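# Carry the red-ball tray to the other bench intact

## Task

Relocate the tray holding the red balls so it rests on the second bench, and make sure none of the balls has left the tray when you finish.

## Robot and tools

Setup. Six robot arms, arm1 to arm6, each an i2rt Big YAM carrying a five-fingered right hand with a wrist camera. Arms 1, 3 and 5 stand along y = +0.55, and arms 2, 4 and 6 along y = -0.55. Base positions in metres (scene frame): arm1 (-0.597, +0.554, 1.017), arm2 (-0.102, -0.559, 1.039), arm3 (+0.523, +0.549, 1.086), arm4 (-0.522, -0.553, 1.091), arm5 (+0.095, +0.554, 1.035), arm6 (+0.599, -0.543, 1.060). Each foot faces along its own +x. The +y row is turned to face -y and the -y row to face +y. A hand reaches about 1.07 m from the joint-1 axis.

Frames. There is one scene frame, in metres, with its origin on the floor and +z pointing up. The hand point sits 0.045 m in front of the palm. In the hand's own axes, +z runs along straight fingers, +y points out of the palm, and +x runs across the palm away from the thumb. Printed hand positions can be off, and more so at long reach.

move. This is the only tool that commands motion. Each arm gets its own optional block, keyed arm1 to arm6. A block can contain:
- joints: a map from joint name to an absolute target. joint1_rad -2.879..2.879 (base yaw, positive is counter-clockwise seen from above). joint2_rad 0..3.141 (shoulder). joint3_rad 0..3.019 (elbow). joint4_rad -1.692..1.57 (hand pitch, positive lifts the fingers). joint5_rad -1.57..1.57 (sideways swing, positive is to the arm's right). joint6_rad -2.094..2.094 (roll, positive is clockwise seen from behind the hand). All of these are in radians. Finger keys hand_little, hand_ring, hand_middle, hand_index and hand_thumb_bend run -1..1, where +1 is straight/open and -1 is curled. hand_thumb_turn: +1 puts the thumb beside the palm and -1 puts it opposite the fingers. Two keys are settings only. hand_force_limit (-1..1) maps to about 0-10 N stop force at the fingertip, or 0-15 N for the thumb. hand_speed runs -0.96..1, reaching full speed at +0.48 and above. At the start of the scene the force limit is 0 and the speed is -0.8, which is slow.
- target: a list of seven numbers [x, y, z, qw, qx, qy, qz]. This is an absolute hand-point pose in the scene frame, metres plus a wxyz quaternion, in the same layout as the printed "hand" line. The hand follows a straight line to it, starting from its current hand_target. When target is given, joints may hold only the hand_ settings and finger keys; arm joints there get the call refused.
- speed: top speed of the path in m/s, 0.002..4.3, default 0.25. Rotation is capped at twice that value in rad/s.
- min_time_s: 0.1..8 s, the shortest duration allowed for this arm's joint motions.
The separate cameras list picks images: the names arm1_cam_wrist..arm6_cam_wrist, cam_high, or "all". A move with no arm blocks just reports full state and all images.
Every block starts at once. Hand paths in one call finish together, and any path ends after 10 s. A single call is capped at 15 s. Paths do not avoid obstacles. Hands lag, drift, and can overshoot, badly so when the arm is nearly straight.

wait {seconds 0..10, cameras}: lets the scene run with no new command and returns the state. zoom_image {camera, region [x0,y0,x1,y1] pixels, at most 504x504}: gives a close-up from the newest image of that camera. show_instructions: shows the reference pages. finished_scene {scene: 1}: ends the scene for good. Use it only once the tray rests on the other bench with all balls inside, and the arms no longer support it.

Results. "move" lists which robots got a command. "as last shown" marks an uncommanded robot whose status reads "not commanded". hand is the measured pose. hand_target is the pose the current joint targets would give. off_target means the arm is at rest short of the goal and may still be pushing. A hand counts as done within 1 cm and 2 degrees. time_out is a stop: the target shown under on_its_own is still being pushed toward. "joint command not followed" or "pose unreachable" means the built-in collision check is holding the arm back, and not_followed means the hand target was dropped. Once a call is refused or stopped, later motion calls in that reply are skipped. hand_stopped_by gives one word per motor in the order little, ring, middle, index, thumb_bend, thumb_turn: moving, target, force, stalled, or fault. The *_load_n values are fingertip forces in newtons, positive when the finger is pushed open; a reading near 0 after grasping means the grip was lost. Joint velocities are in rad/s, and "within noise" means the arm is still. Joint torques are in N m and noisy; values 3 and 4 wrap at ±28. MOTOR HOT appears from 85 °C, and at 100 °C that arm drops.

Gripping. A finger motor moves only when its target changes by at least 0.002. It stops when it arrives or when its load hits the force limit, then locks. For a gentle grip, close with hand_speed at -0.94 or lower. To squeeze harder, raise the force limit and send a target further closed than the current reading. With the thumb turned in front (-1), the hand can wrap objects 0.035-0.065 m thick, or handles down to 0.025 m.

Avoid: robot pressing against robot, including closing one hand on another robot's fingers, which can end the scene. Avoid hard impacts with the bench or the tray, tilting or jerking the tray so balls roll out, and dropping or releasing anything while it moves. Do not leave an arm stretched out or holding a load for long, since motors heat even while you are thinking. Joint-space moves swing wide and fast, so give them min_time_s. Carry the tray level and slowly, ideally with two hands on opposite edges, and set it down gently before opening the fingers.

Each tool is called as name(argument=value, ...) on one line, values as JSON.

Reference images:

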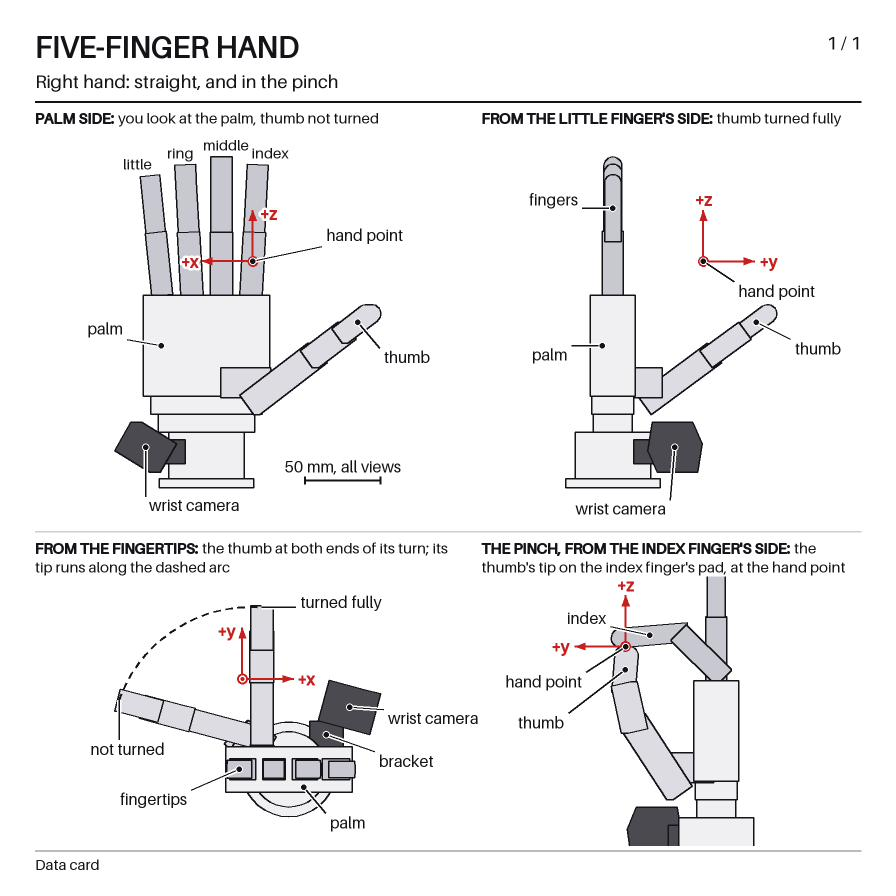

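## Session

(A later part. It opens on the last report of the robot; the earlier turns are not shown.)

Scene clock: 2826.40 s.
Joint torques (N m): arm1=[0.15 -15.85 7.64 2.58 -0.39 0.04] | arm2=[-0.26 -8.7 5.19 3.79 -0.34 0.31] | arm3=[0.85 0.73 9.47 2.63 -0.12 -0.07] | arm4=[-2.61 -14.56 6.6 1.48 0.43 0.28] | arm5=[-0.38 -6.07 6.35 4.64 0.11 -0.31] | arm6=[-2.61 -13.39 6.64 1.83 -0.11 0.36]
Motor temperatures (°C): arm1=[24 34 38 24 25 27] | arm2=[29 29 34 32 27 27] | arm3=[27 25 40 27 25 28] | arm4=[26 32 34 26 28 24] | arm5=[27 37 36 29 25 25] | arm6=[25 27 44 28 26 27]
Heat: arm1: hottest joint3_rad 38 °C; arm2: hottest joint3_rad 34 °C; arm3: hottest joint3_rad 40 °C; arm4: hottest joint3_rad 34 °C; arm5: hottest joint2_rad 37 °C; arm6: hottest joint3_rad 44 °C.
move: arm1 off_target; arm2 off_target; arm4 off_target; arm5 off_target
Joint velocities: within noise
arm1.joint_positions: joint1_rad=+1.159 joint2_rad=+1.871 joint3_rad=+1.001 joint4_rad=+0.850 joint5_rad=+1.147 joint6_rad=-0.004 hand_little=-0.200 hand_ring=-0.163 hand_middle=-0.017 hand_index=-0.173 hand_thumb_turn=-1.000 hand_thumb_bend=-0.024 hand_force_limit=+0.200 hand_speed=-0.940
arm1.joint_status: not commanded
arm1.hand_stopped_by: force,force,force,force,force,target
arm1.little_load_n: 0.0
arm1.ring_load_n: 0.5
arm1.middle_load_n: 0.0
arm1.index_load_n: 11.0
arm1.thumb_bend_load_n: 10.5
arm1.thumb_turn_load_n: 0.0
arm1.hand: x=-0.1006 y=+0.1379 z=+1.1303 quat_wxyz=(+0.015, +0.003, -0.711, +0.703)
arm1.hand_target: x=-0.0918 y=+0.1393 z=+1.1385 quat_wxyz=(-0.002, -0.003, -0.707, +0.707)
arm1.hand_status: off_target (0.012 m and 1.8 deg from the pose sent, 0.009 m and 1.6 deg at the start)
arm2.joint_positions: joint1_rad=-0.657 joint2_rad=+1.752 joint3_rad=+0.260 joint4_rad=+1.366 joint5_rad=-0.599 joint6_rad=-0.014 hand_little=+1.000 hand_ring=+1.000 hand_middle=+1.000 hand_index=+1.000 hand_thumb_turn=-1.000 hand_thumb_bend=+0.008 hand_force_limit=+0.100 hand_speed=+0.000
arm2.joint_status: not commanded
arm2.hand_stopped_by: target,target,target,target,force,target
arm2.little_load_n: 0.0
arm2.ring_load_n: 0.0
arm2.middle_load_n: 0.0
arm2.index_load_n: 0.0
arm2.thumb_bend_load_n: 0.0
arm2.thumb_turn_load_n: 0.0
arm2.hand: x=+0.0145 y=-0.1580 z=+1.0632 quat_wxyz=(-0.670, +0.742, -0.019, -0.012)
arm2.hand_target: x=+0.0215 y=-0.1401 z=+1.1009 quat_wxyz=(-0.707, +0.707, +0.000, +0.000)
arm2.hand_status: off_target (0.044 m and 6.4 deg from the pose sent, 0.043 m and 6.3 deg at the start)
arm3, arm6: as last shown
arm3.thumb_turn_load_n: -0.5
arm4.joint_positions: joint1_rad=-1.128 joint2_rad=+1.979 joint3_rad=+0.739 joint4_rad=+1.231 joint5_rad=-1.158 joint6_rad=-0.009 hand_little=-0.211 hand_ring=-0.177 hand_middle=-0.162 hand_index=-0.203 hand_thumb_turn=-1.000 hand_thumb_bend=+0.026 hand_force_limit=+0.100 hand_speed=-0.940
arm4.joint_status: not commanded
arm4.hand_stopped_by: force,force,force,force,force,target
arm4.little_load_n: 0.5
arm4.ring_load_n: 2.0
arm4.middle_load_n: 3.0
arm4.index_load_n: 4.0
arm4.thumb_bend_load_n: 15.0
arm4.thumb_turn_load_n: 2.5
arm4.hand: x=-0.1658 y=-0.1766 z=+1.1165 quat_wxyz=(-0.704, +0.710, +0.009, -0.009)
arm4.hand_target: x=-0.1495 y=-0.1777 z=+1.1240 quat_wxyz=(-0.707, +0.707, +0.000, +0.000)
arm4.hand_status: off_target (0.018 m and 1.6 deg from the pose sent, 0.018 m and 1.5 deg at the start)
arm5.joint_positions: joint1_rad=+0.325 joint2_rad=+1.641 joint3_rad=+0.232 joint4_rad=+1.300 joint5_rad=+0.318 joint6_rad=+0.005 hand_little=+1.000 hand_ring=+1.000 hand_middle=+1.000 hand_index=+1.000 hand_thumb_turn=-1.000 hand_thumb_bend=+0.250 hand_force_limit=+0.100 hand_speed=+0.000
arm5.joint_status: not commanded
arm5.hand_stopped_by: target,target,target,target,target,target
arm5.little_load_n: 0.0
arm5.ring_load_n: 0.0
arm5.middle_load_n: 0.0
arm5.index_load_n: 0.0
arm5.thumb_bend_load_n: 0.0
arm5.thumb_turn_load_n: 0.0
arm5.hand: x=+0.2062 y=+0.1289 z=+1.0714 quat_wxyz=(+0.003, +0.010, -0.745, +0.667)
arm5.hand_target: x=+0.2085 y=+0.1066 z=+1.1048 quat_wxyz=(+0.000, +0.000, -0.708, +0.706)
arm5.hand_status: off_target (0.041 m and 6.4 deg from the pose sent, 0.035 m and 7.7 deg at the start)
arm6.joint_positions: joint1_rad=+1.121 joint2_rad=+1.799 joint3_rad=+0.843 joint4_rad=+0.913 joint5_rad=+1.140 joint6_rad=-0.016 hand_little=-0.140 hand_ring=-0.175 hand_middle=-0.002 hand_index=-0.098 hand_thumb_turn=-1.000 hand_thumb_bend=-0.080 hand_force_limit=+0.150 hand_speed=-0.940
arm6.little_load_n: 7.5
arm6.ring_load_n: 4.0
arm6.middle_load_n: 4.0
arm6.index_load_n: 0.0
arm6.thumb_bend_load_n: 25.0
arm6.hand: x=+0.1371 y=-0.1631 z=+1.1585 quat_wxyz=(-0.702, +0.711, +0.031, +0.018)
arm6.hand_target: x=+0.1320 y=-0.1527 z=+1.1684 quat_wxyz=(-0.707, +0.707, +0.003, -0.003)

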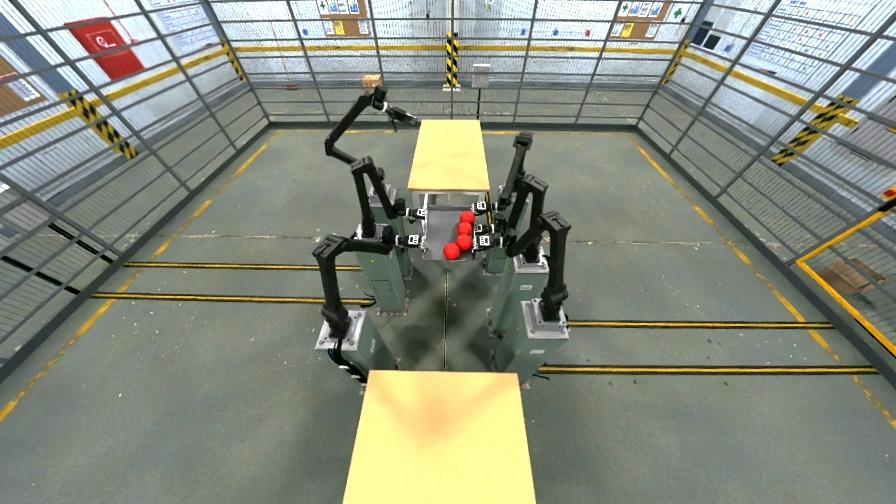

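move(arm1={"target":[-0.092,0.1392,1.148,0,0,-0.7071,0.7071],"speed":0.02}, arm5={"target":[0.2088,0.1051,1.085,0,0,-0.7071,0.7071],"speed":0.03}, cameras=["cam_high"])

zoom_image(camera="cam_high", region=[370, 130, 530, 270])

Scene clock: 2836.47 s.
Joint torques (N m): arm1=[0.32 -17.9 8.2 2.15 -0.18 -0.07] | arm2=[-0.26 -8.64 5.22 3.79 -0.34 0.32] | arm3=[2.02 0.97 9.29 2.69 -0.13 -0.05] | arm4=[-2.67 -14.51 6.6 1.51 0.44 0.23] | arm5=[-1.32 -6.24 4.97 3.89 0.05 -0.27] | arm6=[-2.61 -13.45 6.64 1.83 -0.05 0.36]
Motor temperatures (°C): arm1=[24 35 38 24 25 27] | arm2=[29 30 34 32 27 27] | arm3=[27 25 40 27 25 28] | arm4=[26 33 34 26 28 24] | arm5=[27 37 36 29 25 25] | arm6=[25 27 44 28 26 28]
Heat: arm1: hottest joint3_rad 38 °C; arm2: hottest joint3_rad 34 °C; arm3: hottest joint3_rad 40 °C; arm4: hottest joint3_rad 34 °C; arm5: hottest joint2_rad 37 °C; arm6: hottest joint3_rad 44 °C.
move: arm1 off_target; arm5 off_target
Joint velocities: within noise
arm1.joint_positions: joint1_rad=+1.157 joint2_rad=+1.871 joint3_rad=+0.999 joint4_rad=+0.840 joint5_rad=+1.139 joint6_rad=-0.004 hand_little=-0.200 hand_ring=-0.163 hand_middle=-0.017 hand_index=-0.173 hand_thumb_turn=-1.000 hand_thumb_bend=-0.024 hand_force_limit=+0.200 hand_speed=-0.940
arm1.joint_status: not commanded
arm1.hand_stopped_by: force,force,force,force,force,target
arm1.little_load_n: 0.0
arm1.ring_load_n: 0.0
arm1.middle_load_n: 0.0
arm1.index_load_n: 12.5
arm1.thumb_bend_load_n: 12.5
arm1.thumb_turn_load_n: 1.0
arm1.hand: x=-0.1009 y=+0.1379 z=+1.1276 quat_wxyz=(+0.017, +0.009, -0.712, +0.701)
arm1.hand_target: x=-0.0923 y=+0.1384 z=+1.1482 quat_wxyz=(+0.000, +0.000, -0.707, +0.707)
arm1.hand_status: off_target (0.022 m and 2.4 deg from the pose sent, 0.020 m and 1.8 deg at the start)
arm2, arm3, arm4, arm6: as last shown
arm3.thumb_turn_load_n: 0.0
arm4.joint_positions: joint1_rad=-1.128 joint2_rad=+1.979 joint3_rad=+0.739 joint4_rad=+1.231 joint5_rad=-1.158 joint6_rad=-0.005 hand_little=-0.211 hand_ring=-0.177 hand_middle=-0.162 hand_index=-0.203 hand_thumb_turn=-1.000 hand_thumb_bend=+0.026 hand_force_limit=+0.100 hand_speed=-0.940
arm4.middle_load_n: 2.5
arm4.index_load_n: 4.5
arm4.thumb_bend_load_n: 14.0
arm4.hand: x=-0.1661 y=-0.1766 z=+1.1166 quat_wxyz=(-0.704, +0.710, +0.008, -0.011)
arm4.hand_target: x=-0.1494 y=-0.1777 z=+1.1240 quat_wxyz=(-0.707, +0.707, +0.000, +0.000)
arm5.joint_positions: joint1_rad=+0.323 joint2_rad=+1.747 joint3_rad=+0.245 joint4_rad=+1.436 joint5_rad=+0.320 joint6_rad=+0.005 hand_little=+1.000 hand_ring=+1.000 hand_middle=+1.000 hand_index=+1.000 hand_thumb_turn=-1.000 hand_thumb_bend=+0.250 hand_force_limit=+0.100 hand_speed=+0.000
arm5.joint_status: not commanded
arm5.hand_stopped_by: target,target,target,target,target,target
arm5.little_load_n: 0.0
arm5.ring_load_n: 0.0
arm5.middle_load_n: 0.0
arm5.index_load_n: 0.0
arm5.thumb_bend_load_n: 0.0
arm5.thumb_turn_load_n: 0.0
arm5.hand: x=+0.2078 y=+0.1214 z=+1.0669 quat_wxyz=(-0.001, +0.004, -0.730, +0.683)
arm5.hand_target: x=+0.2082 y=+0.1049 z=+1.0863 quat_wxyz=(+0.001, -0.001, -0.706, +0.708)
arm5.hand_status: off_target (0.024 m and 3.9 deg from the pose sent, 0.028 m and 6.4 deg at the start)
arm6.joint_positions: joint1_rad=+1.121 joint2_rad=+1.800 joint3_rad=+0.843 joint4_rad=+0.913 joint5_rad=+1.138 joint6_rad=-0.016 hand_little=-0.140 hand_ring=-0.175 hand_middle=-0.002 hand_index=-0.098 hand_thumb_turn=-1.000 hand_thumb_bend=-0.080 hand_force_limit=+0.150 hand_speed=-0.940
arm6.middle_load_n: 3.5
arm6.thumb_bend_load_n: 23.5
arm6.hand: x=+0.1368 y=-0.1632 z=+1.1576 quat_wxyz=(-0.702, +0.711, +0.032, +0.018)
arm6.hand_target: x=+0.1320 y=-0.1527 z=+1.1680 quat_wxyz=(-0.707, +0.707, +0.003, -0.003)

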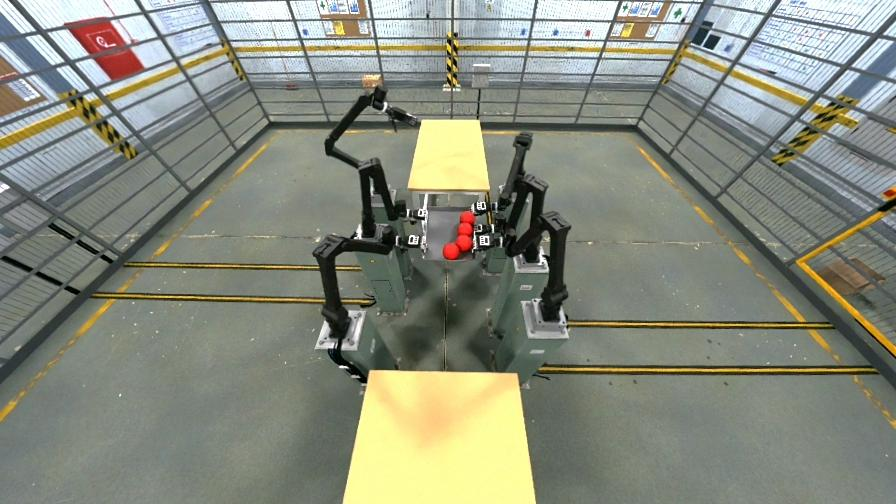

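Scaled by 3.150.

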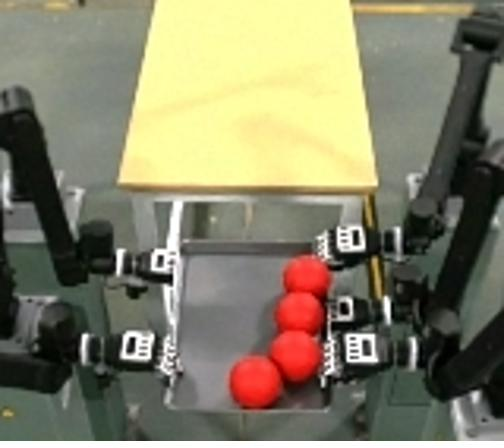

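move(arm1={"target":[-0.092,0.1392,1.166,0,0,-0.7071,0.7071],"speed":0.02}, arm4={"target":[-0.149,-0.1776,1.136,0.7071,-0.7071,0,0],"speed":0.02}, arm2={"target":[0.022,-0.139,1.110,0.7071,-0.7071,0,0],"speed":0.02}, cameras=["cam_high"])

zoom_image(camera="cam_high", region=[370, 130, 530, 270])

Scene clock: 2862.80 s.
Joint torques (N m): arm1=[0.38 -19.96 9.11 1.8 -0.01 -0.08] | arm2=[-0.21 -8.41 5.46 3.45 -0.3 0.32] | arm3=[0.67 -0.03 9.37 2.55 -0.14 -0.04] | arm4=[-2.61 -15.91 6.49 1.06 0.53 0.2] | arm5=[-0.73 -7.24 4.75 4.1 0.04 -0.25] | arm6=[-2.49 -13.33 6.67 1.83 0.03 0.36]
Motor temperatures (°C): arm1=[24 35 37 24 25 27] | arm2=[29 30 34 31 27 27] | arm3=[27 25 40 27 25 28] | arm4=[25 33 34 26 28 24] | arm5=[27 37 35 29 25 25] | arm6=[25 28 44 28 26 28]
Heat: arm1: hottest joint3_rad 37 °C; arm2: hottest joint3_rad 34 °C; arm3: hottest joint3_rad 40 °C; arm4: hottest joint3_rad 34 °C; arm5: hottest joint2_rad 37 °C; arm6: hottest joint3_rad 44 °C.
move: arm1 off_target; arm2 off_target; arm4 off_target
Joint velocities: within noise
arm1.joint_positions: joint1_rad=+1.156 joint2_rad=+1.862 joint3_rad=+0.998 joint4_rad=+0.800 joint5_rad=+1.130 joint6_rad=+0.000 hand_little=-0.200 hand_ring=-0.163 hand_middle=-0.017 hand_index=-0.173 hand_thumb_turn=-1.000 hand_thumb_bend=-0.023 hand_force_limit=+0.200 hand_speed=-0.940
arm1.joint_status: not commanded
arm1.hand_stopped_by: force,force,force,force,force,target
arm1.little_load_n: 0.0
arm1.ring_load_n: 0.0
arm1.middle_load_n: 0.0
arm1.index_load_n: 14.0
arm1.thumb_bend_load_n: 16.0
arm1.thumb_turn_load_n: 3.0
arm1.hand: x=-0.1023 y=+0.1388 z=+1.1254 quat_wxyz=(+0.023, +0.021, -0.717, +0.696)
arm1.hand_target: x=-0.0920 y=+0.1388 z=+1.1651 quat_wxyz=(-0.002, +0.003, -0.707, +0.707)
arm1.hand_status: off_target (0.042 m and 3.9 deg from the pose sent, 0.039 m and 2.4 deg at the start)
arm2.joint_positions: joint1_rad=-0.656 joint2_rad=+1.722 joint3_rad=+0.260 joint4_rad=+1.330 joint5_rad=-0.601 joint6_rad=-0.014 hand_little=+1.000 hand_ring=+1.000 hand_middle=+1.000 hand_index=+1.000 hand_thumb_turn=-1.000 hand_thumb_bend=+0.008 hand_force_limit=+0.100 hand_speed=+0.000
arm2.joint_status: not commanded
arm2.hand_stopped_by: target,target,target,target,force,target
arm2.little_load_n: 0.0
arm2.ring_load_n: 0.0
arm2.middle_load_n: 0.0
arm2.index_load_n: 0.0
arm2.thumb_bend_load_n: 0.0
arm2.thumb_turn_load_n: 0.0
arm2.hand: x=+0.0136 y=-0.1578 z=+1.0674 quat_wxyz=(-0.668, +0.743, -0.019, -0.014)
arm2.hand_target: x=+0.0208 y=-0.1397 z=+1.1089 quat_wxyz=(-0.707, +0.707, +0.001, -0.001)
arm2.hand_status: off_target (0.047 m and 6.6 deg from the pose sent, 0.051 m and 6.4 deg at the start)
arm3, arm5, arm6: as last shown
arm4.joint_positions: joint1_rad=-1.128 joint2_rad=+1.962 joint3_rad=+0.739 joint4_rad=+1.211 joint5_rad=-1.158 joint6_rad=+0.001 hand_little=-0.211 hand_ring=-0.177 hand_middle=-0.162 hand_index=-0.203 hand_thumb_turn=-1.000 hand_thumb_bend=+0.026 hand_force_limit=+0.100 hand_speed=-0.940
arm4.joint_status: not commanded
arm4.hand_stopped_by: force,force,force,force,force,target
arm4.little_load_n: 1.5
arm4.ring_load_n: 2.0
arm4.middle_load_n: 2.0
arm4.index_load_n: 4.5
arm4.thumb_bend_load_n: 13.0
arm4.thumb_turn_load_n: 2.0
arm4.hand: x=-0.1661 y=-0.1764 z=+1.1221 quat_wxyz=(-0.703, +0.711, +0.004, -0.014)
arm4.hand_target: x=-0.1490 y=-0.1776 z=+1.1359 quat_wxyz=(-0.707, +0.707, -0.001, +0.000)
arm4.hand_status: off_target (0.022 m and 1.8 deg from the pose sent, 0.026 m and 1.6 deg at the start)
arm5.joint_positions: joint1_rad=+0.320 joint2_rad=+1.756 joint3_rad=+0.245 joint4_rad=+1.436 joint5_rad=+0.320 joint6_rad=+0.005 hand_little=+1.000 hand_ring=+1.000 hand_middle=+1.000 hand_index=+1.000 hand_thumb_turn=-1.000 hand_thumb_bend=+0.250 hand_force_limit=+0.100 hand_speed=+0.000
arm5.hand: x=+0.2062 y=+0.1219 z=+1.0630 quat_wxyz=(+0.001, +0.004, -0.733, +0.680)
arm5.hand_target: x=+0.2067 y=+0.1050 z=+1.0853 quat_wxyz=(+0.002, -0.002, -0.707, +0.707)
arm6.joint_positions: joint1_rad=+1.119 joint2_rad=+1.799 joint3_rad=+0.845 joint4_rad=+0.914 joint5_rad=+1.137 joint6_rad=-0.016 hand_little=-0.140 hand_ring=-0.175 hand_middle=-0.002 hand_index=-0.098 hand_thumb_turn=-1.000 hand_thumb_bend=-0.080 hand_force_limit=+0.150 hand_speed=-0.940
arm6.little_load_n: 8.5
arm6.ring_load_n: 5.0
arm6.index_load_n: 0.5
arm6.thumb_bend_load_n: 20.0
arm6.thumb_turn_load_n: 1.0
arm6.hand: x=+0.1364 y=-0.1622 z=+1.1593 quat_wxyz=(-0.703, +0.711, +0.031, +0.016)
arm6.hand_target: x=+0.1316 y=-0.1522 z=+1.1694 quat_wxyz=(-0.708, +0.707, +0.001, -0.004)

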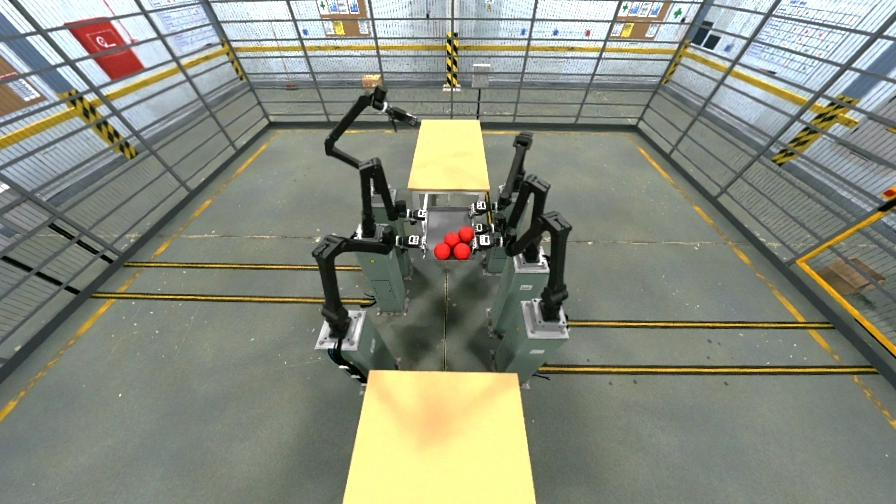

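Scaled by 3.150.

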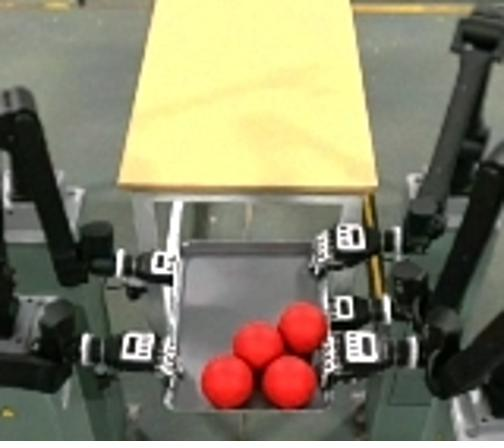

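move(arm1={"target":[-0.092,0.1392,1.182,0,0,-0.7071,0.7071],"speed":0.02}, arm4={"target":[-0.149,-0.1776,1.155,0.7071,-0.7071,0,0],"speed":0.02}, arm2={"target":[0.022,-0.139,1.116,0.7071,-0.7071,0,0],"speed":0.02}, cameras=["cam_high"])

zoom_image(camera="cam_high", region=[370, 130, 530, 270])

Scene clock: 2873.17 s.
Joint torques (N m): arm1=[0.85 -19.78 9.92 1.91 0.32 -0.11] | arm2=[-0.32 -8.64 5.94 3.25 -0.27 0.33] | arm3=[1.38 0.97 9.4 2.44 -0.14 -0.05] | arm4=[-2.78 -16.44 6.64 1.25 0.49 0.15] | arm5=[-0.67 -7.36 4.71 4.21 -0.01 -0.25] | arm6=[-2.49 -13.04 6.57 1.65 0.09 0.33]
Motor temperatures (°C): arm1=[24 35 37 24 25 27] | arm2=[29 30 34 31 27 27] | arm3=[27 25 40 27 25 28] | arm4=[25 33 33 26 28 24] | arm5=[27 37 35 29 25 25] | arm6=[25 27 44 28 26 28]
Heat: arm1: hottest joint3_rad 37 °C; arm2: hottest joint3_rad 34 °C; arm3: hottest joint3_rad 40 °C; arm4: hottest joint2_rad 33 °C; arm5: hottest joint2_rad 37 °C; arm6: hottest joint3_rad 44 °C.
move: arm1 off_target; arm2 off_target; arm4 off_target
Joint velocities: arm1=[within noise] | arm2=[within noise] | arm3=[-0.005 -0.005 0.002 -0.007 -0.007 -0.154] | arm4=[within noise] | arm5=[within noise] | arm6=[within noise]
arm1.joint_positions: joint1_rad=+1.156 joint2_rad=+1.836 joint3_rad=+0.998 joint4_rad=+0.758 joint5_rad=+1.130 joint6_rad=+0.002 hand_little=-0.200 hand_ring=-0.163 hand_middle=-0.017 hand_index=-0.173 hand_thumb_turn=-1.000 hand_thumb_bend=-0.023 hand_force_limit=+0.200 hand_speed=-0.940
arm1.joint_status: not commanded
arm1.hand_stopped_by: force,force,force,force,force,target
arm1.little_load_n: 0.0
arm1.ring_load_n: 0.0
arm1.middle_load_n: 2.5
arm1.index_load_n: 14.5
arm1.thumb_bend_load_n: 17.5
arm1.thumb_turn_load_n: 5.5
arm1.hand: x=-0.1046 y=+0.1399 z=+1.1337 quat_wxyz=(+0.027, +0.025, -0.719, +0.694)
arm1.hand_target: x=-0.0929 y=+0.1393 z=+1.1818 quat_wxyz=(+0.000, -0.001, -0.707, +0.707)
arm1.hand_status: off_target (0.050 m and 4.7 deg from the pose sent, 0.058 m and 3.9 deg at the start)
arm2.joint_positions: joint1_rad=-0.649 joint2_rad=+1.682 joint3_rad=+0.259 joint4_rad=+1.303 joint5_rad=-0.601 joint6_rad=-0.014 hand_little=+1.000 hand_ring=+1.000 hand_middle=+1.000 hand_index=+1.000 hand_thumb_turn=-1.000 hand_thumb_bend=+0.008 hand_force_limit=+0.100 hand_speed=+0.000
arm2.joint_status: not commanded
arm2.hand_stopped_by: target,target,target,target,force,target
arm2.little_load_n: 0.0
arm2.ring_load_n: 0.0
arm2.middle_load_n: 0.0
arm2.index_load_n: 0.0
arm2.thumb_bend_load_n: 0.0
arm2.thumb_turn_load_n: 0.0
arm2.hand: x=+0.0115 y=-0.1564 z=+1.0761 quat_wxyz=(-0.672, +0.741, -0.014, -0.014)
arm2.hand_target: x=+0.0189 y=-0.1393 z=+1.1145 quat_wxyz=(-0.707, +0.707, +0.002, -0.002)
arm2.hand_status: off_target (0.045 m and 6.0 deg from the pose sent, 0.053 m and 6.6 deg at the start)
arm3, arm5, arm6: as last shown
arm4.joint_positions: joint1_rad=-1.126 joint2_rad=+1.916 joint3_rad=+0.738 joint4_rad=+1.153 joint5_rad=-1.160 joint6_rad=+0.015 hand_little=-0.211 hand_ring=-0.177 hand_middle=-0.162 hand_index=-0.203 hand_thumb_turn=-1.000 hand_thumb_bend=+0.026 hand_force_limit=+0.100 hand_speed=-0.940
arm4.joint_status: not commanded
arm4.hand_stopped_by: force,force,force,force,force,target
arm4.little_load_n: 1.5
arm4.ring_load_n: 2.0
arm4.middle_load_n: 2.0
arm4.index_load_n: 4.5
arm4.thumb_bend_load_n: 12.0
arm4.thumb_turn_load_n: 1.5
arm4.hand: x=-0.1679 y=-0.1760 z=+1.1363 quat_wxyz=(-0.701, +0.713, -0.004, -0.024)
arm4.hand_target: x=-0.1503 y=-0.1779 z=+1.1547 quat_wxyz=(-0.707, +0.707, -0.003, -0.004)
arm4.hand_status: off_target (0.027 m and 2.9 deg from the pose sent, 0.037 m and 1.8 deg at the start)
arm5.joint_positions: joint1_rad=+0.316 joint2_rad=+1.756 joint3_rad=+0.245 joint4_rad=+1.436 joint5_rad=+0.320 joint6_rad=+0.005 hand_little=+1.000 hand_ring=+1.000 hand_middle=+1.000 hand_index=+1.000 hand_thumb_turn=-1.000 hand_thumb_bend=+0.250 hand_force_limit=+0.100 hand_speed=+0.000
arm5.hand: x=+0.2042 y=+0.1214 z=+1.0629 quat_wxyz=(+0.002, +0.002, -0.733, +0.680)
arm5.hand_target: x=+0.2046 y=+0.1045 z=+1.0853 quat_wxyz=(+0.004, -0.004, -0.707, +0.707)
arm6.joint_positions: joint1_rad=+1.118 joint2_rad=+1.794 joint3_rad=+0.846 joint4_rad=+0.917 joint5_rad=+1.135 joint6_rad=-0.011 hand_little=-0.140 hand_ring=-0.175 hand_middle=-0.002 hand_index=-0.098 hand_thumb_turn=-1.000 hand_thumb_bend=-0.080 hand_force_limit=+0.150 hand_speed=-0.940
arm6.little_load_n: 8.0
arm6.middle_load_n: 3.0
arm6.index_load_n: 0.0
arm6.thumb_bend_load_n: 17.0
arm6.thumb_turn_load_n: 0.5
arm6.hand: x=+0.1356 y=-0.1612 z=+1.1632 quat_wxyz=(-0.704, +0.710, +0.026, +0.012)
arm6.hand_target: x=+0.1323 y=-0.1516 z=+1.1693 quat_wxyz=(-0.708, +0.707, +0.002, -0.003)

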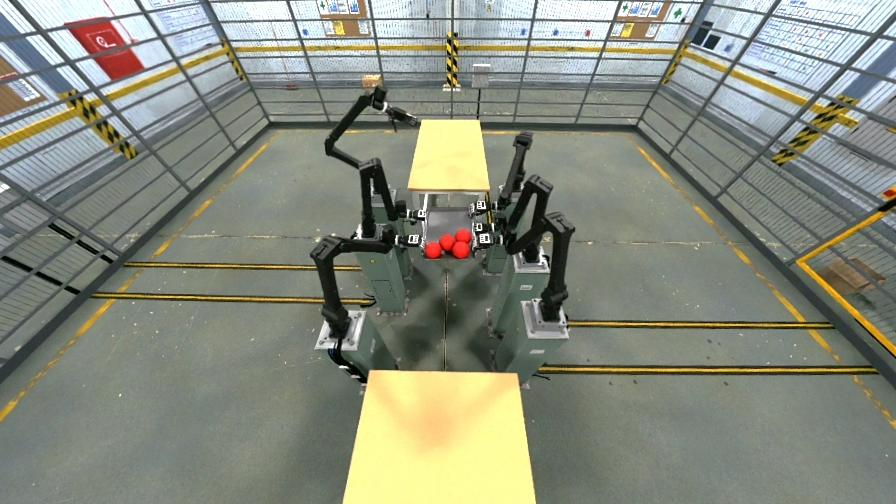

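Scaled by 3.150.

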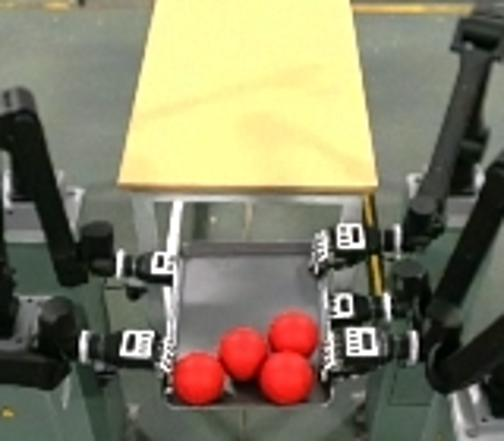

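move(arm1={"target":[-0.092,0.1392,1.203,0,0,-0.7071,0.7071],"speed":0.02}, arm4={"target":[-0.149,-0.1776,1.163,0.7071,-0.7071,0,0],"speed":0.02}, cameras=["cam_high"])

zoom_image(camera="cam_high", region=[370, 130, 530, 270])

Scene clock: 2884.37 s.
Joint torques (N m): arm1=[0.73 -21.07 11.17 2.03 0.37 -0.14] | arm2=[-0.32 -8.18 6.04 3.25 -0.26 0.31] | arm3=[1.67 0.62 9.31 2.32 -0.14 -0.06] | arm4=[-2.96 -16.67 6.84 1.43 0.55 0.05] | arm5=[-0.5 -6.77 4.75 3.58 0.02 -0.29] | arm6=[-2.55 -13.04 6.57 1.66 0.29 0.19]
Motor temperatures (°C): arm1=[24 36 37 24 25 27] | arm2=[29 30 34 31 27 27] | arm3=[27 25 40 27 25 28] | arm4=[25 33 33 26 28 24] | arm5=[27 37 34 29 25 25] | arm6=[25 28 45 28 26 28]
Heat: arm1: hottest joint3_rad 37 °C; arm2: hottest joint3_rad 34 °C; arm3: hottest joint3_rad 40 °C; arm4: hottest joint2_rad 33 °C; arm5: hottest joint2_rad 37 °C; arm6: hottest joint3_rad 45 °C.
move: arm1 off_target; arm4 off_target
Joint velocities: within noise
arm1.joint_positions: joint1_rad=+1.154 joint2_rad=+1.810 joint3_rad=+1.001 joint4_rad=+0.706 joint5_rad=+1.127 joint6_rad=+0.003 hand_little=-0.200 hand_ring=-0.163 hand_middle=-0.017 hand_index=-0.173 hand_thumb_turn=-1.000 hand_thumb_bend=-0.023 hand_force_limit=+0.200 hand_speed=-0.940
arm1.joint_status: not commanded
arm1.hand_stopped_by: force,force,force,force,force,target
arm1.little_load_n: -0.5
arm1.ring_load_n: 0.0
arm1.middle_load_n: 3.0
arm1.index_load_n: 15.0
arm1.thumb_bend_load_n: 18.0
arm1.thumb_turn_load_n: 7.0
arm1.hand: x=-0.1069 y=+0.1404 z=+1.1413 quat_wxyz=(+0.033, +0.032, -0.722, +0.690)
arm1.hand_target: x=-0.0938 y=+0.1392 z=+1.2021 quat_wxyz=(+0.000, +0.000, -0.707, +0.707)
arm1.hand_status: off_target (0.063 m and 5.9 deg from the pose sent, 0.070 m and 4.7 deg at the start)
arm2, arm3, arm5, arm6: as last shown
arm2.joint_positions: joint1_rad=-0.645 joint2_rad=+1.673 joint3_rad=+0.259 joint4_rad=+1.303 joint5_rad=-0.601 joint6_rad=-0.014 hand_little=+1.000 hand_ring=+1.000 hand_middle=+1.000 hand_index=+1.000 hand_thumb_turn=-1.000 hand_thumb_bend=+0.008 hand_force_limit=+0.100 hand_speed=+0.000
arm2.hand: x=+0.0100 y=-0.1552 z=+1.0795 quat_wxyz=(-0.674, +0.738, -0.011, -0.013)
arm2.hand_target: x=+0.0170 y=-0.1386 z=+1.1149 quat_wxyz=(-0.707, +0.707, +0.004, -0.004)
arm4.joint_positions: joint1_rad=-1.125 joint2_rad=+1.895 joint3_rad=+0.738 joint4_rad=+1.127 joint5_rad=-1.160 joint6_rad=+0.018 hand_little=-0.211 hand_ring=-0.177 hand_middle=-0.162 hand_index=-0.203 hand_thumb_turn=-1.000 hand_thumb_bend=+0.026 hand_force_limit=+0.100 hand_speed=-0.940
arm4.joint_status: not commanded
arm4.hand_stopped_by: force,force,force,force,force,target
arm4.little_load_n: 0.5
arm4.ring_load_n: 1.0
arm4.middle_load_n: 2.5
arm4.index_load_n: 6.0
arm4.thumb_bend_load_n: 11.5
arm4.thumb_turn_load_n: 1.0
arm4.hand: x=-0.1686 y=-0.1754 z=+1.1431 quat_wxyz=(-0.700, +0.713, -0.006, -0.027)
arm4.hand_target: x=-0.1492 y=-0.1776 z=+1.1627 quat_wxyz=(-0.707, +0.707, +0.000, +0.000)
arm4.hand_status: off_target (0.028 m and 3.4 deg from the pose sent, 0.033 m and 2.9 deg at the start)
arm5.joint_positions: joint1_rad=+0.316 joint2_rad=+1.756 joint3_rad=+0.245 joint4_rad=+1.442 joint5_rad=+0.331 joint6_rad=+0.005 hand_little=+1.000 hand_ring=+1.000 hand_middle=+1.000 hand_index=+1.000 hand_thumb_turn=-1.000 hand_thumb_bend=+0.250 hand_force_limit=+0.100 hand_speed=+0.000
arm5.hand: x=+0.2023 y=+0.1206 z=+1.0646 quat_wxyz=(+0.006, -0.002, -0.731, +0.682)
arm5.hand_target: x=+0.2030 y=+0.1042 z=+1.0856 quat_wxyz=(+0.006, -0.007, -0.707, +0.707)
arm6.joint_positions: joint1_rad=+1.116 joint2_rad=+1.794 joint3_rad=+0.846 joint4_rad=+0.917 joint5_rad=+1.131 joint6_rad=+0.004 hand_little=-0.140 hand_ring=-0.175 hand_middle=-0.002 hand_index=-0.098 hand_thumb_turn=-1.000 hand_thumb_bend=-0.080 hand_force_limit=+0.150 hand_speed=-0.940
arm6.little_load_n: 6.0
arm6.middle_load_n: 3.5
arm6.hand: x=+0.1343 y=-0.1607 z=+1.1636 quat_wxyz=(-0.704, +0.710, +0.022, +0.005)
arm6.hand_target: x=+0.1328 y=-0.1509 z=+1.1693 quat_wxyz=(-0.708, +0.707, +0.001, -0.003)

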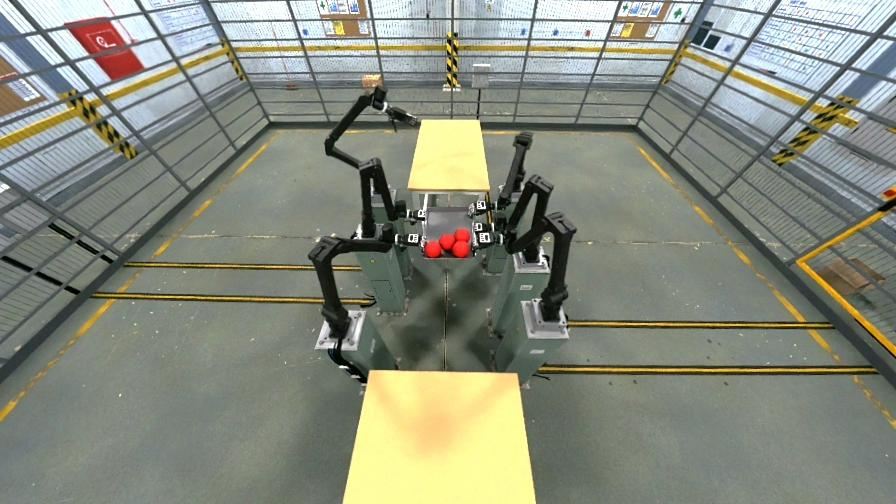

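Scaled by 3.150.

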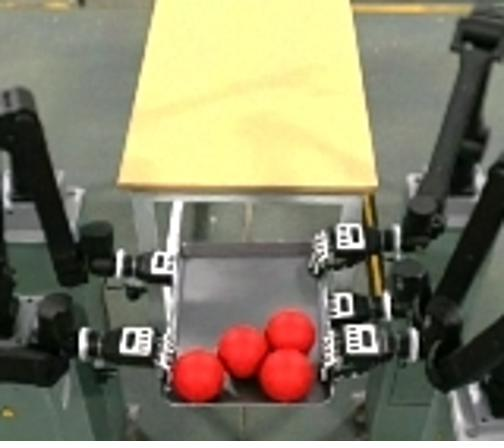

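move(arm5={"target":[0.205,0.112,1.062,0,0,-0.7071,0.7071],"speed":0.06})

move(arm5={"target":[0.045,0.112,1.062,0,0,-0.7071,0.7071],"speed":0.08}, cameras=["cam_high"])

zoom_image(camera="cam_high", region=[370, 130, 530, 270])

Scene clock: 2894.53 s.
Joint torques (N m): arm1=[0.62 -20.6 11.11 2.13 0.38 -0.14] | arm2=[-0.32 -7.88 6.05 3.23 -0.25 0.32] | arm3=[0.67 -0.15 9.4 2.43 -0.11 -0.07] | arm4=[-2.9 -16.15 6.89 1.42 0.56 0.05] | arm5=[-0.32 -5.83 2.92 3.33 -0.22 -0.2] | arm6=[-2.49 -13.04 6.57 1.66 0.37 0.15]
Motor temperatures (°C): arm1=[24 36 39 24 25 27] | arm2=[29 30 35 31 27 27] | arm3=[27 25 40 27 25 28] | arm4=[25 33 33 26 28 24] | arm5=[27 36 34 29 25 25] | arm6=[25 28 45 28 26 28]
Heat: arm1: hottest joint3_rad 39 °C; arm2: hottest joint3_rad 35 °C; arm3: hottest joint3_rad 40 °C; arm4: hottest joint2_rad 33 °C; arm5: hottest joint2_rad 36 °C; arm6: hottest joint3_rad 45 °C.
move: arm5 off_target
Joint velocities: within noise
arm1, arm2, arm3, arm4, arm6: as last shown
arm1.joint_positions: joint1_rad=+1.154 joint2_rad=+1.808 joint3_rad=+1.001 joint4_rad=+0.700 joint5_rad=+1.127 joint6_rad=+0.003 hand_little=-0.200 hand_ring=-0.163 hand_middle=-0.017 hand_index=-0.173 hand_thumb_turn=-1.000 hand_thumb_bend=-0.023 hand_force_limit=+0.200 hand_speed=-0.940
arm1.little_load_n: 0.0
arm1.middle_load_n: 3.5
arm1.index_load_n: 14.0
arm1.thumb_bend_load_n: 20.0
arm1.thumb_turn_load_n: 7.5
arm1.hand: x=-0.1074 y=+0.1406 z=+1.1411 quat_wxyz=(+0.035, +0.034, -0.723, +0.689)
arm1.hand_target: x=-0.0936 y=+0.1394 z=+1.2017 quat_wxyz=(+0.000, +0.000, -0.707, +0.707)
arm2.joint_positions: joint1_rad=-0.645 joint2_rad=+1.671 joint3_rad=+0.259 joint4_rad=+1.303 joint5_rad=-0.601 joint6_rad=-0.014 hand_little=+1.000 hand_ring=+1.000 hand_middle=+1.000 hand_index=+1.000 hand_thumb_turn=-1.000 hand_thumb_bend=+0.008 hand_force_limit=+0.100 hand_speed=+0.000
arm2.index_load_n: -0.5
arm2.hand: x=+0.0101 y=-0.1550 z=+1.0801 quat_wxyz=(-0.675, +0.738, -0.010, -0.013)
arm2.hand_target: x=+0.0170 y=-0.1387 z=+1.1145 quat_wxyz=(-0.707, +0.707, +0.004, -0.004)
arm3.little_load_n: 0.5
arm4.joint_positions: joint1_rad=-1.125 joint2_rad=+1.890 joint3_rad=+0.738 joint4_rad=+1.127 joint5_rad=-1.160 joint6_rad=+0.020 hand_little=-0.211 hand_ring=-0.177 hand_middle=-0.162 hand_index=-0.203 hand_thumb_turn=-1.000 hand_thumb_bend=+0.026 hand_force_limit=+0.100 hand_speed=-0.940
arm4.little_load_n: 0.0
arm4.ring_load_n: 1.5
arm4.middle_load_n: 2.0
arm4.index_load_n: 6.5
arm4.thumb_bend_load_n: 10.0
arm4.hand: x=-0.1684 y=-0.1752 z=+1.1452 quat_wxyz=(-0.701, +0.713, -0.005, -0.026)
arm4.hand_target: x=-0.1492 y=-0.1776 z=+1.1626 quat_wxyz=(-0.707, +0.707, -0.001, +0.000)
arm5.joint_positions: joint1_rad=+0.313 joint2_rad=+1.833 joint3_rad=+0.253 joint4_rad=+1.524 joint5_rad=+0.318 joint6_rad=+0.004 hand_little=+1.000 hand_ring=+1.000 hand_middle=+1.000 hand_index=+1.000 hand_thumb_turn=-1.000 hand_thumb_bend=+0.250 hand_force_limit=+0.100 hand_speed=+0.000
arm5.joint_status: not commanded
arm5.hand_stopped_by: target,target,target,target,target,target
arm5.little_load_n: 0.0
arm5.ring_load_n: 0.0
arm5.middle_load_n: 0.0
arm5.index_load_n: 0.0
arm5.thumb_bend_load_n: 0.0
arm5.thumb_turn_load_n: 0.0
arm5.hand: x=+0.2039 y=+0.1191 z=+1.0555 quat_wxyz=(+0.001, +0.000, -0.727, +0.686)
arm5.hand_target: x=+0.2040 y=+0.1111 z=+1.0630 quat_wxyz=(+0.001, +0.000, -0.716, +0.698)
arm5.hand_status: off_target (0.010 m and 3.3 deg from the pose sent, 0.009 m and 4.1 deg at the start; a joint's target at an end of its range on 21 of 29 steps)
arm6.joint_positions: joint1_rad=+1.113 joint2_rad=+1.796 joint3_rad=+0.846 joint4_rad=+0.917 joint5_rad=+1.127 joint6_rad=+0.009 hand_little=-0.140 hand_ring=-0.175 hand_middle=-0.002 hand_index=-0.098 hand_thumb_turn=-1.000 hand_thumb_bend=-0.080 hand_force_limit=+0.150 hand_speed=-0.940
arm6.little_load_n: 6.5
arm6.middle_load_n: 3.0
arm6.thumb_bend_load_n: 16.5
arm6.hand: x=+0.1347 y=-0.1594 z=+1.1629 quat_wxyz=(-0.704, +0.710, +0.021, +0.004)
arm6.hand_target: x=+0.1339 y=-0.1495 z=+1.1685 quat_wxyz=(-0.707, +0.707, +0.001, -0.002)
pictures: none

Scene clock: 2897.20 s.
Joint torques (N m): arm1=[0.79 -21.07 11.22 2.18 0.4 -0.18] | arm2=[-0.44 -7.65 6.06 3.26 -0.23 0.31] | arm3=[1.26 1.32 9.26 2.63 -0.14 -0.02] | arm4=[-2.96 -15.62 6.95 1.46 0.61 0.01] | arm5=[-0.15 -6.48 2.78 3.41 -0.3 -0.2] | arm6=[-2.73 -13.04 6.56 1.66 0.41 0.12]
Motor temperatures (°C): arm1=[24 37 39 24 25 27] | arm2=[29 30 35 31 27 27] | arm3=[27 25 40 27 25 28] | arm4=[25 33 33 26 28 24] | arm5=[27 36 34 29 25 25] | arm6=[25 28 45 28 26 28]
Heat: arm1: hottest joint3_rad 39 °C; arm2: hottest joint3_rad 35 °C; arm3: hottest joint3_rad 40 °C; arm4: hottest joint2_rad 33 °C; arm5: hottest joint2_rad 36 °C; arm6: hottest joint3_rad 45 °C.
move: arm5 off_target
Joint velocities: within noise
arm1, arm2, arm3, arm4: as last shown
arm1.joint_positions: joint1_rad=+1.154 joint2_rad=+1.808 joint3_rad=+1.001 joint4_rad=+0.695 joint5_rad=+1.127 joint6_rad=+0.003 hand_little=-0.200 hand_ring=-0.163 hand_middle=-0.016 hand_index=-0.173 hand_thumb_turn=-1.000 hand_thumb_bend=-0.022 hand_force_limit=+0.200 hand_speed=-0.940
arm1.index_load_n: 13.0
arm1.thumb_bend_load_n: 22.5
arm1.thumb_turn_load_n: 8.0
arm1.hand: x=-0.1077 y=+0.1407 z=+1.1403 quat_wxyz=(+0.036, +0.035, -0.724, +0.688)
arm1.hand_target: x=-0.0935 y=+0.1397 z=+1.2016 quat_wxyz=(+0.000, +0.001, -0.707, +0.707)
arm2.joint_positions: joint1_rad=-0.645 joint2_rad=+1.665 joint3_rad=+0.259 joint4_rad=+1.303 joint5_rad=-0.601 joint6_rad=-0.014 hand_little=+1.000 hand_ring=+1.000 hand_middle=+1.000 hand_index=+1.000 hand_thumb_turn=-1.000 hand_thumb_bend=+0.008 hand_force_limit=+0.100 hand_speed=+0.000
arm2.hand: x=+0.0104 y=-0.1546 z=+1.0824 quat_wxyz=(-0.677, +0.736, -0.009, -0.012)
arm2.hand_target: x=+0.0171 y=-0.1386 z=+1.1150 quat_wxyz=(-0.707, +0.707, +0.004, -0.004)
arm3.little_load_n: 0.0
arm3.thumb_bend_load_n: 0.5
arm3.thumb_turn_load_n: -0.5
arm4.joint_positions: joint1_rad=-1.125 joint2_rad=+1.882 joint3_rad=+0.738 joint4_rad=+1.127 joint5_rad=-1.161 joint6_rad=+0.024 hand_little=-0.211 hand_ring=-0.177 hand_middle=-0.162 hand_index=-0.203 hand_thumb_turn=-1.000 hand_thumb_bend=+0.026 hand_force_limit=+0.100 hand_speed=-0.940
arm4.ring_load_n: 1.0
arm4.middle_load_n: 1.5
arm4.index_load_n: 7.5
arm4.thumb_bend_load_n: 8.0
arm4.thumb_turn_load_n: 1.5
arm4.hand: x=-0.1684 y=-0.1750 z=+1.1489 quat_wxyz=(-0.702, +0.712, -0.004, -0.026)
arm4.hand_target: x=-0.1493 y=-0.1776 z=+1.1628 quat_wxyz=(-0.707, +0.707, -0.001, +0.000)
arm5.joint_positions: joint1_rad=-0.302 joint2_rad=+1.833 joint3_rad=+0.249 joint4_rad=+1.524 joint5_rad=-0.305 joint6_rad=+0.000 hand_little=+1.000 hand_ring=+1.000 hand_middle=+1.000 hand_index=+1.000 hand_thumb_turn=-1.000 hand_thumb_bend=+0.250 hand_force_limit=+0.100 hand_speed=+0.000
arm5.joint_status: not commanded
arm5.hand_stopped_by: target,target,target,target,target,target
arm5.little_load_n: -0.5
arm5.ring_load_n: 0.0
arm5.middle_load_n: 0.0
arm5.index_load_n: 0.0
arm5.thumb_bend_load_n: 0.0
arm5.thumb_turn_load_n: 0.0
arm5.hand: x=+0.0529 y=+0.1202 z=+1.0536 quat_wxyz=(-0.013, -0.009, -0.729, +0.684)
arm5.hand_target: x=+0.0468 y=+0.1132 z=+1.0624 quat_wxyz=(-0.004, -0.003, -0.716, +0.698)
arm5.hand_status: off_target (0.014 m and 4.0 deg from the pose sent, 0.159 m and 3.3 deg at the start; a joint's target at an end of its range on 79 of 80 steps)
arm6.joint_positions: joint1_rad=+1.111 joint2_rad=+1.796 joint3_rad=+0.846 joint4_rad=+0.917 joint5_rad=+1.127 joint6_rad=+0.021 hand_little=-0.140 hand_ring=-0.175 hand_middle=-0.002 hand_index=-0.098 hand_thumb_turn=-1.000 hand_thumb_bend=-0.080 hand_force_limit=+0.150 hand_speed=-0.940
arm6.joint_status: not commanded
arm6.hand_stopped_by: force,force,force,force,force,target
arm6.little_load_n: 6.5
arm6.ring_load_n: 5.0
arm6.middle_load_n: 2.0
arm6.index_load_n: -0.5
arm6.thumb_bend_load_n: 15.0
arm6.thumb_turn_load_n: 0.0
arm6.hand: x=+0.1345 y=-0.1587 z=+1.1632 quat_wxyz=(-0.704, +0.710, +0.016, +0.000)
arm6.hand_target: x=+0.1340 y=-0.1488 z=+1.1688 quat_wxyz=(-0.707, +0.707, -0.004, -0.004)
arm6.hand_status: not commanded

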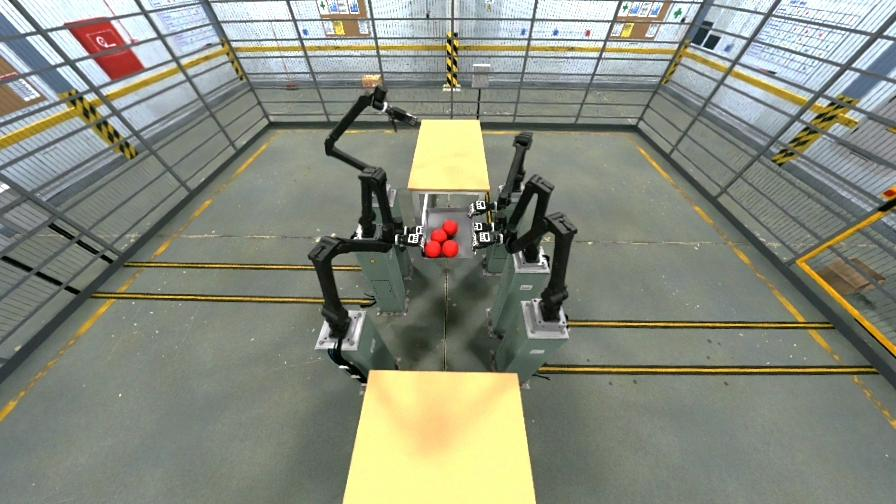

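Scaled by 3.150.

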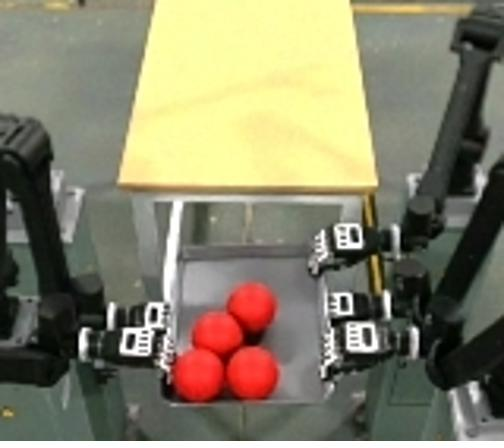

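move(arm5={"target":[0.045,0.109,1.105,0,0,-0.7071,0.7071],"speed":0.04}, cameras=["cam_high"])

zoom_image(camera="cam_high", region=[370, 130, 530, 270])

Scene clock: 2904.37 s.
Joint torques (N m): arm1=[0.67 -18.73 11.25 2.56 0.42 -0.15] | arm2=[-0.26 -7.18 6.16 3.25 -0.22 0.19] | arm3=[1.49 0.38 9.11 2.55 -0.15 -0.09] | arm4=[-2.84 -13.86 7.09 1.42 0.54 -0.03] | arm5=[0.03 -9.99 4.42 3.1 -0.14 0.06] | arm6=[-2.49 -13.74 6.5 1.66 0.44 0.03]
Motor temperatures (°C): arm1=[24 38 40 24 25 27] | arm2=[29 30 35 31 27 27] | arm3=[27 25 40 27 25 28] | arm4=[25 33 33 26 28 24] | arm5=[27 36 34 29 25 24] | arm6=[25 28 45 28 26 28]
Heat: arm1: hottest joint3_rad 40 °C; arm2: hottest joint3_rad 35 °C; arm3: hottest joint3_rad 40 °C; arm4: hottest joint2_rad 33 °C; arm5: hottest joint2_rad 36 °C; arm6: hottest joint3_rad 45 °C.
move: arm5 off_target
Joint velocities: within noise
arm1, arm2, arm4, arm6: as last shown
arm1.joint_positions: joint1_rad=+1.154 joint2_rad=+1.785 joint3_rad=+1.001 joint4_rad=+0.692 joint5_rad=+1.126 joint6_rad=-0.004 hand_little=-0.200 hand_ring=-0.163 hand_middle=-0.017 hand_index=-0.173 hand_thumb_turn=-1.000 hand_thumb_bend=-0.021 hand_force_limit=+0.200 hand_speed=-0.940
arm1.ring_load_n: 3.0
arm1.middle_load_n: 0.5
arm1.index_load_n: 6.5
arm1.thumb_bend_load_n: 21.0
arm1.thumb_turn_load_n: 7.0
arm1.hand: x=-0.1081 y=+0.1409 z=+1.1533 quat_wxyz=(+0.032, +0.032, -0.721, +0.692)
arm1.hand_target: x=-0.0938 y=+0.1398 z=+1.2016 quat_wxyz=(+0.003, +0.003, -0.707, +0.707)
arm2.joint_positions: joint1_rad=-0.646 joint2_rad=+1.660 joint3_rad=+0.259 joint4_rad=+1.303 joint5_rad=-0.601 joint6_rad=+0.002 hand_little=+1.000 hand_ring=+1.000 hand_middle=+1.000 hand_index=+1.000 hand_thumb_turn=-1.000 hand_thumb_bend=+0.008 hand_force_limit=+0.100 hand_speed=+0.000
arm2.middle_load_n: -0.5
arm2.hand: x=+0.0103 y=-0.1544 z=+1.0847 quat_wxyz=(-0.678, +0.735, -0.015, -0.016)
arm2.hand_target: x=+0.0176 y=-0.1389 z=+1.1146 quat_wxyz=(-0.707, +0.707, +0.002, -0.004)
arm3.joint_positions: joint1_rad=+0.060 joint2_rad=+0.645 joint3_rad=+1.351 joint4_rad=-1.208 joint5_rad=-0.095 joint6_rad=-1.018 hand_little=+1.000 hand_ring=+1.000 hand_middle=+1.000 hand_index=+1.000 hand_thumb_turn=+1.000 hand_thumb_bend=+1.000 hand_force_limit=+0.000 hand_speed=-0.800
arm3.joint_status: not commanded
arm3.hand_stopped_by: target,target,target,target,target,target
arm3.little_load_n: 0.0
arm3.ring_load_n: 0.0
arm3.middle_load_n: 0.0
arm3.index_load_n: 0.0
arm3.thumb_bend_load_n: 0.0
arm3.thumb_turn_load_n: 0.0
arm3.hand: x=+0.5279 y=+0.2895 z=+1.5665 quat_wxyz=(+0.190, +0.472, -0.717, +0.476)
arm3.hand_target: x=+0.5278 y=+0.2899 z=+1.5768 quat_wxyz=(+0.195, +0.469, -0.712, +0.484)
arm3.hand_status: not commanded
arm4.joint_positions: joint1_rad=-1.126 joint2_rad=+1.866 joint3_rad=+0.739 joint4_rad=+1.128 joint5_rad=-1.158 joint6_rad=+0.027 hand_little=-0.211 hand_ring=-0.178 hand_middle=-0.162 hand_index=-0.202 hand_thumb_turn=-1.000 hand_thumb_bend=+0.024 hand_force_limit=+0.100 hand_speed=-0.940
arm4.ring_load_n: 0.5
arm4.middle_load_n: 3.0
arm4.index_load_n: 10.0
arm4.thumb_bend_load_n: 6.5
arm4.hand: x=-0.1658 y=-0.1746 z=+1.1574 quat_wxyz=(-0.705, +0.709, +0.000, -0.019)
arm4.hand_target: x=-0.1483 y=-0.1775 z=+1.1630 quat_wxyz=(-0.708, +0.707, +0.000, +0.001)
arm5.joint_positions: joint1_rad=-0.306 joint2_rad=+1.690 joint3_rad=+0.238 joint4_rad=+1.349 joint5_rad=-0.306 joint6_rad=-0.032 hand_little=+1.000 hand_ring=+1.000 hand_middle=+1.000 hand_index=+1.000 hand_thumb_turn=-1.000 hand_thumb_bend=+0.250 hand_force_limit=+0.100 hand_speed=+0.000
arm5.joint_status: not commanded
arm5.hand_stopped_by: target,target,target,target,target,target
arm5.little_load_n: 0.0
arm5.ring_load_n: 0.0
arm5.middle_load_n: 0.0
arm5.index_load_n: -0.5
arm5.thumb_bend_load_n: 0.5
arm5.thumb_turn_load_n: 0.0
arm5.hand: x=+0.0512 y=+0.1246 z=+1.0645 quat_wxyz=(-0.006, -0.002, -0.743, +0.669)
arm5.hand_target: x=+0.0449 y=+0.1098 z=+1.1028 quat_wxyz=(+0.003, +0.003, -0.708, +0.707)
arm5.hand_status: off_target (0.044 m and 6.0 deg from the pose sent, 0.053 m and 4.0 deg at the start)
arm6.joint_positions: joint1_rad=+1.107 joint2_rad=+1.803 joint3_rad=+0.846 joint4_rad=+0.917 joint5_rad=+1.127 joint6_rad=+0.032 hand_little=-0.141 hand_ring=-0.175 hand_middle=-0.002 hand_index=-0.098 hand_thumb_turn=-1.000 hand_thumb_bend=-0.080 hand_force_limit=+0.150 hand_speed=-0.940
arm6.little_load_n: 3.0
arm6.middle_load_n: 3.0
arm6.index_load_n: 3.0
arm6.thumb_bend_load_n: 16.5
arm6.thumb_turn_load_n: 3.5
arm6.hand: x=+0.1359 y=-0.1567 z=+1.1593 quat_wxyz=(-0.703, +0.711, +0.013, +0.000)
arm6.hand_target: x=+0.1360 y=-0.1467 z=+1.1693 quat_wxyz=(-0.707, +0.707, -0.005, -0.002)

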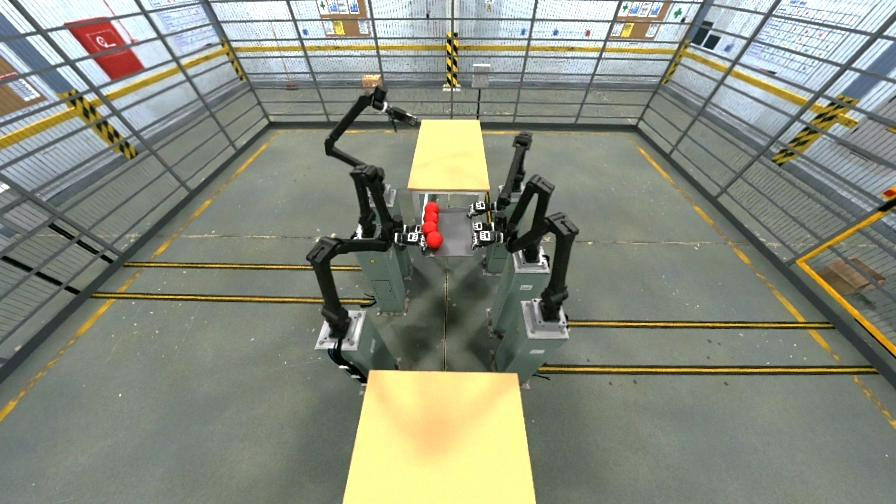

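Scaled by 3.150.

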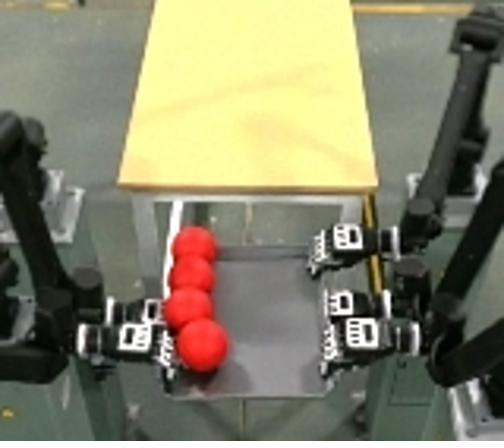

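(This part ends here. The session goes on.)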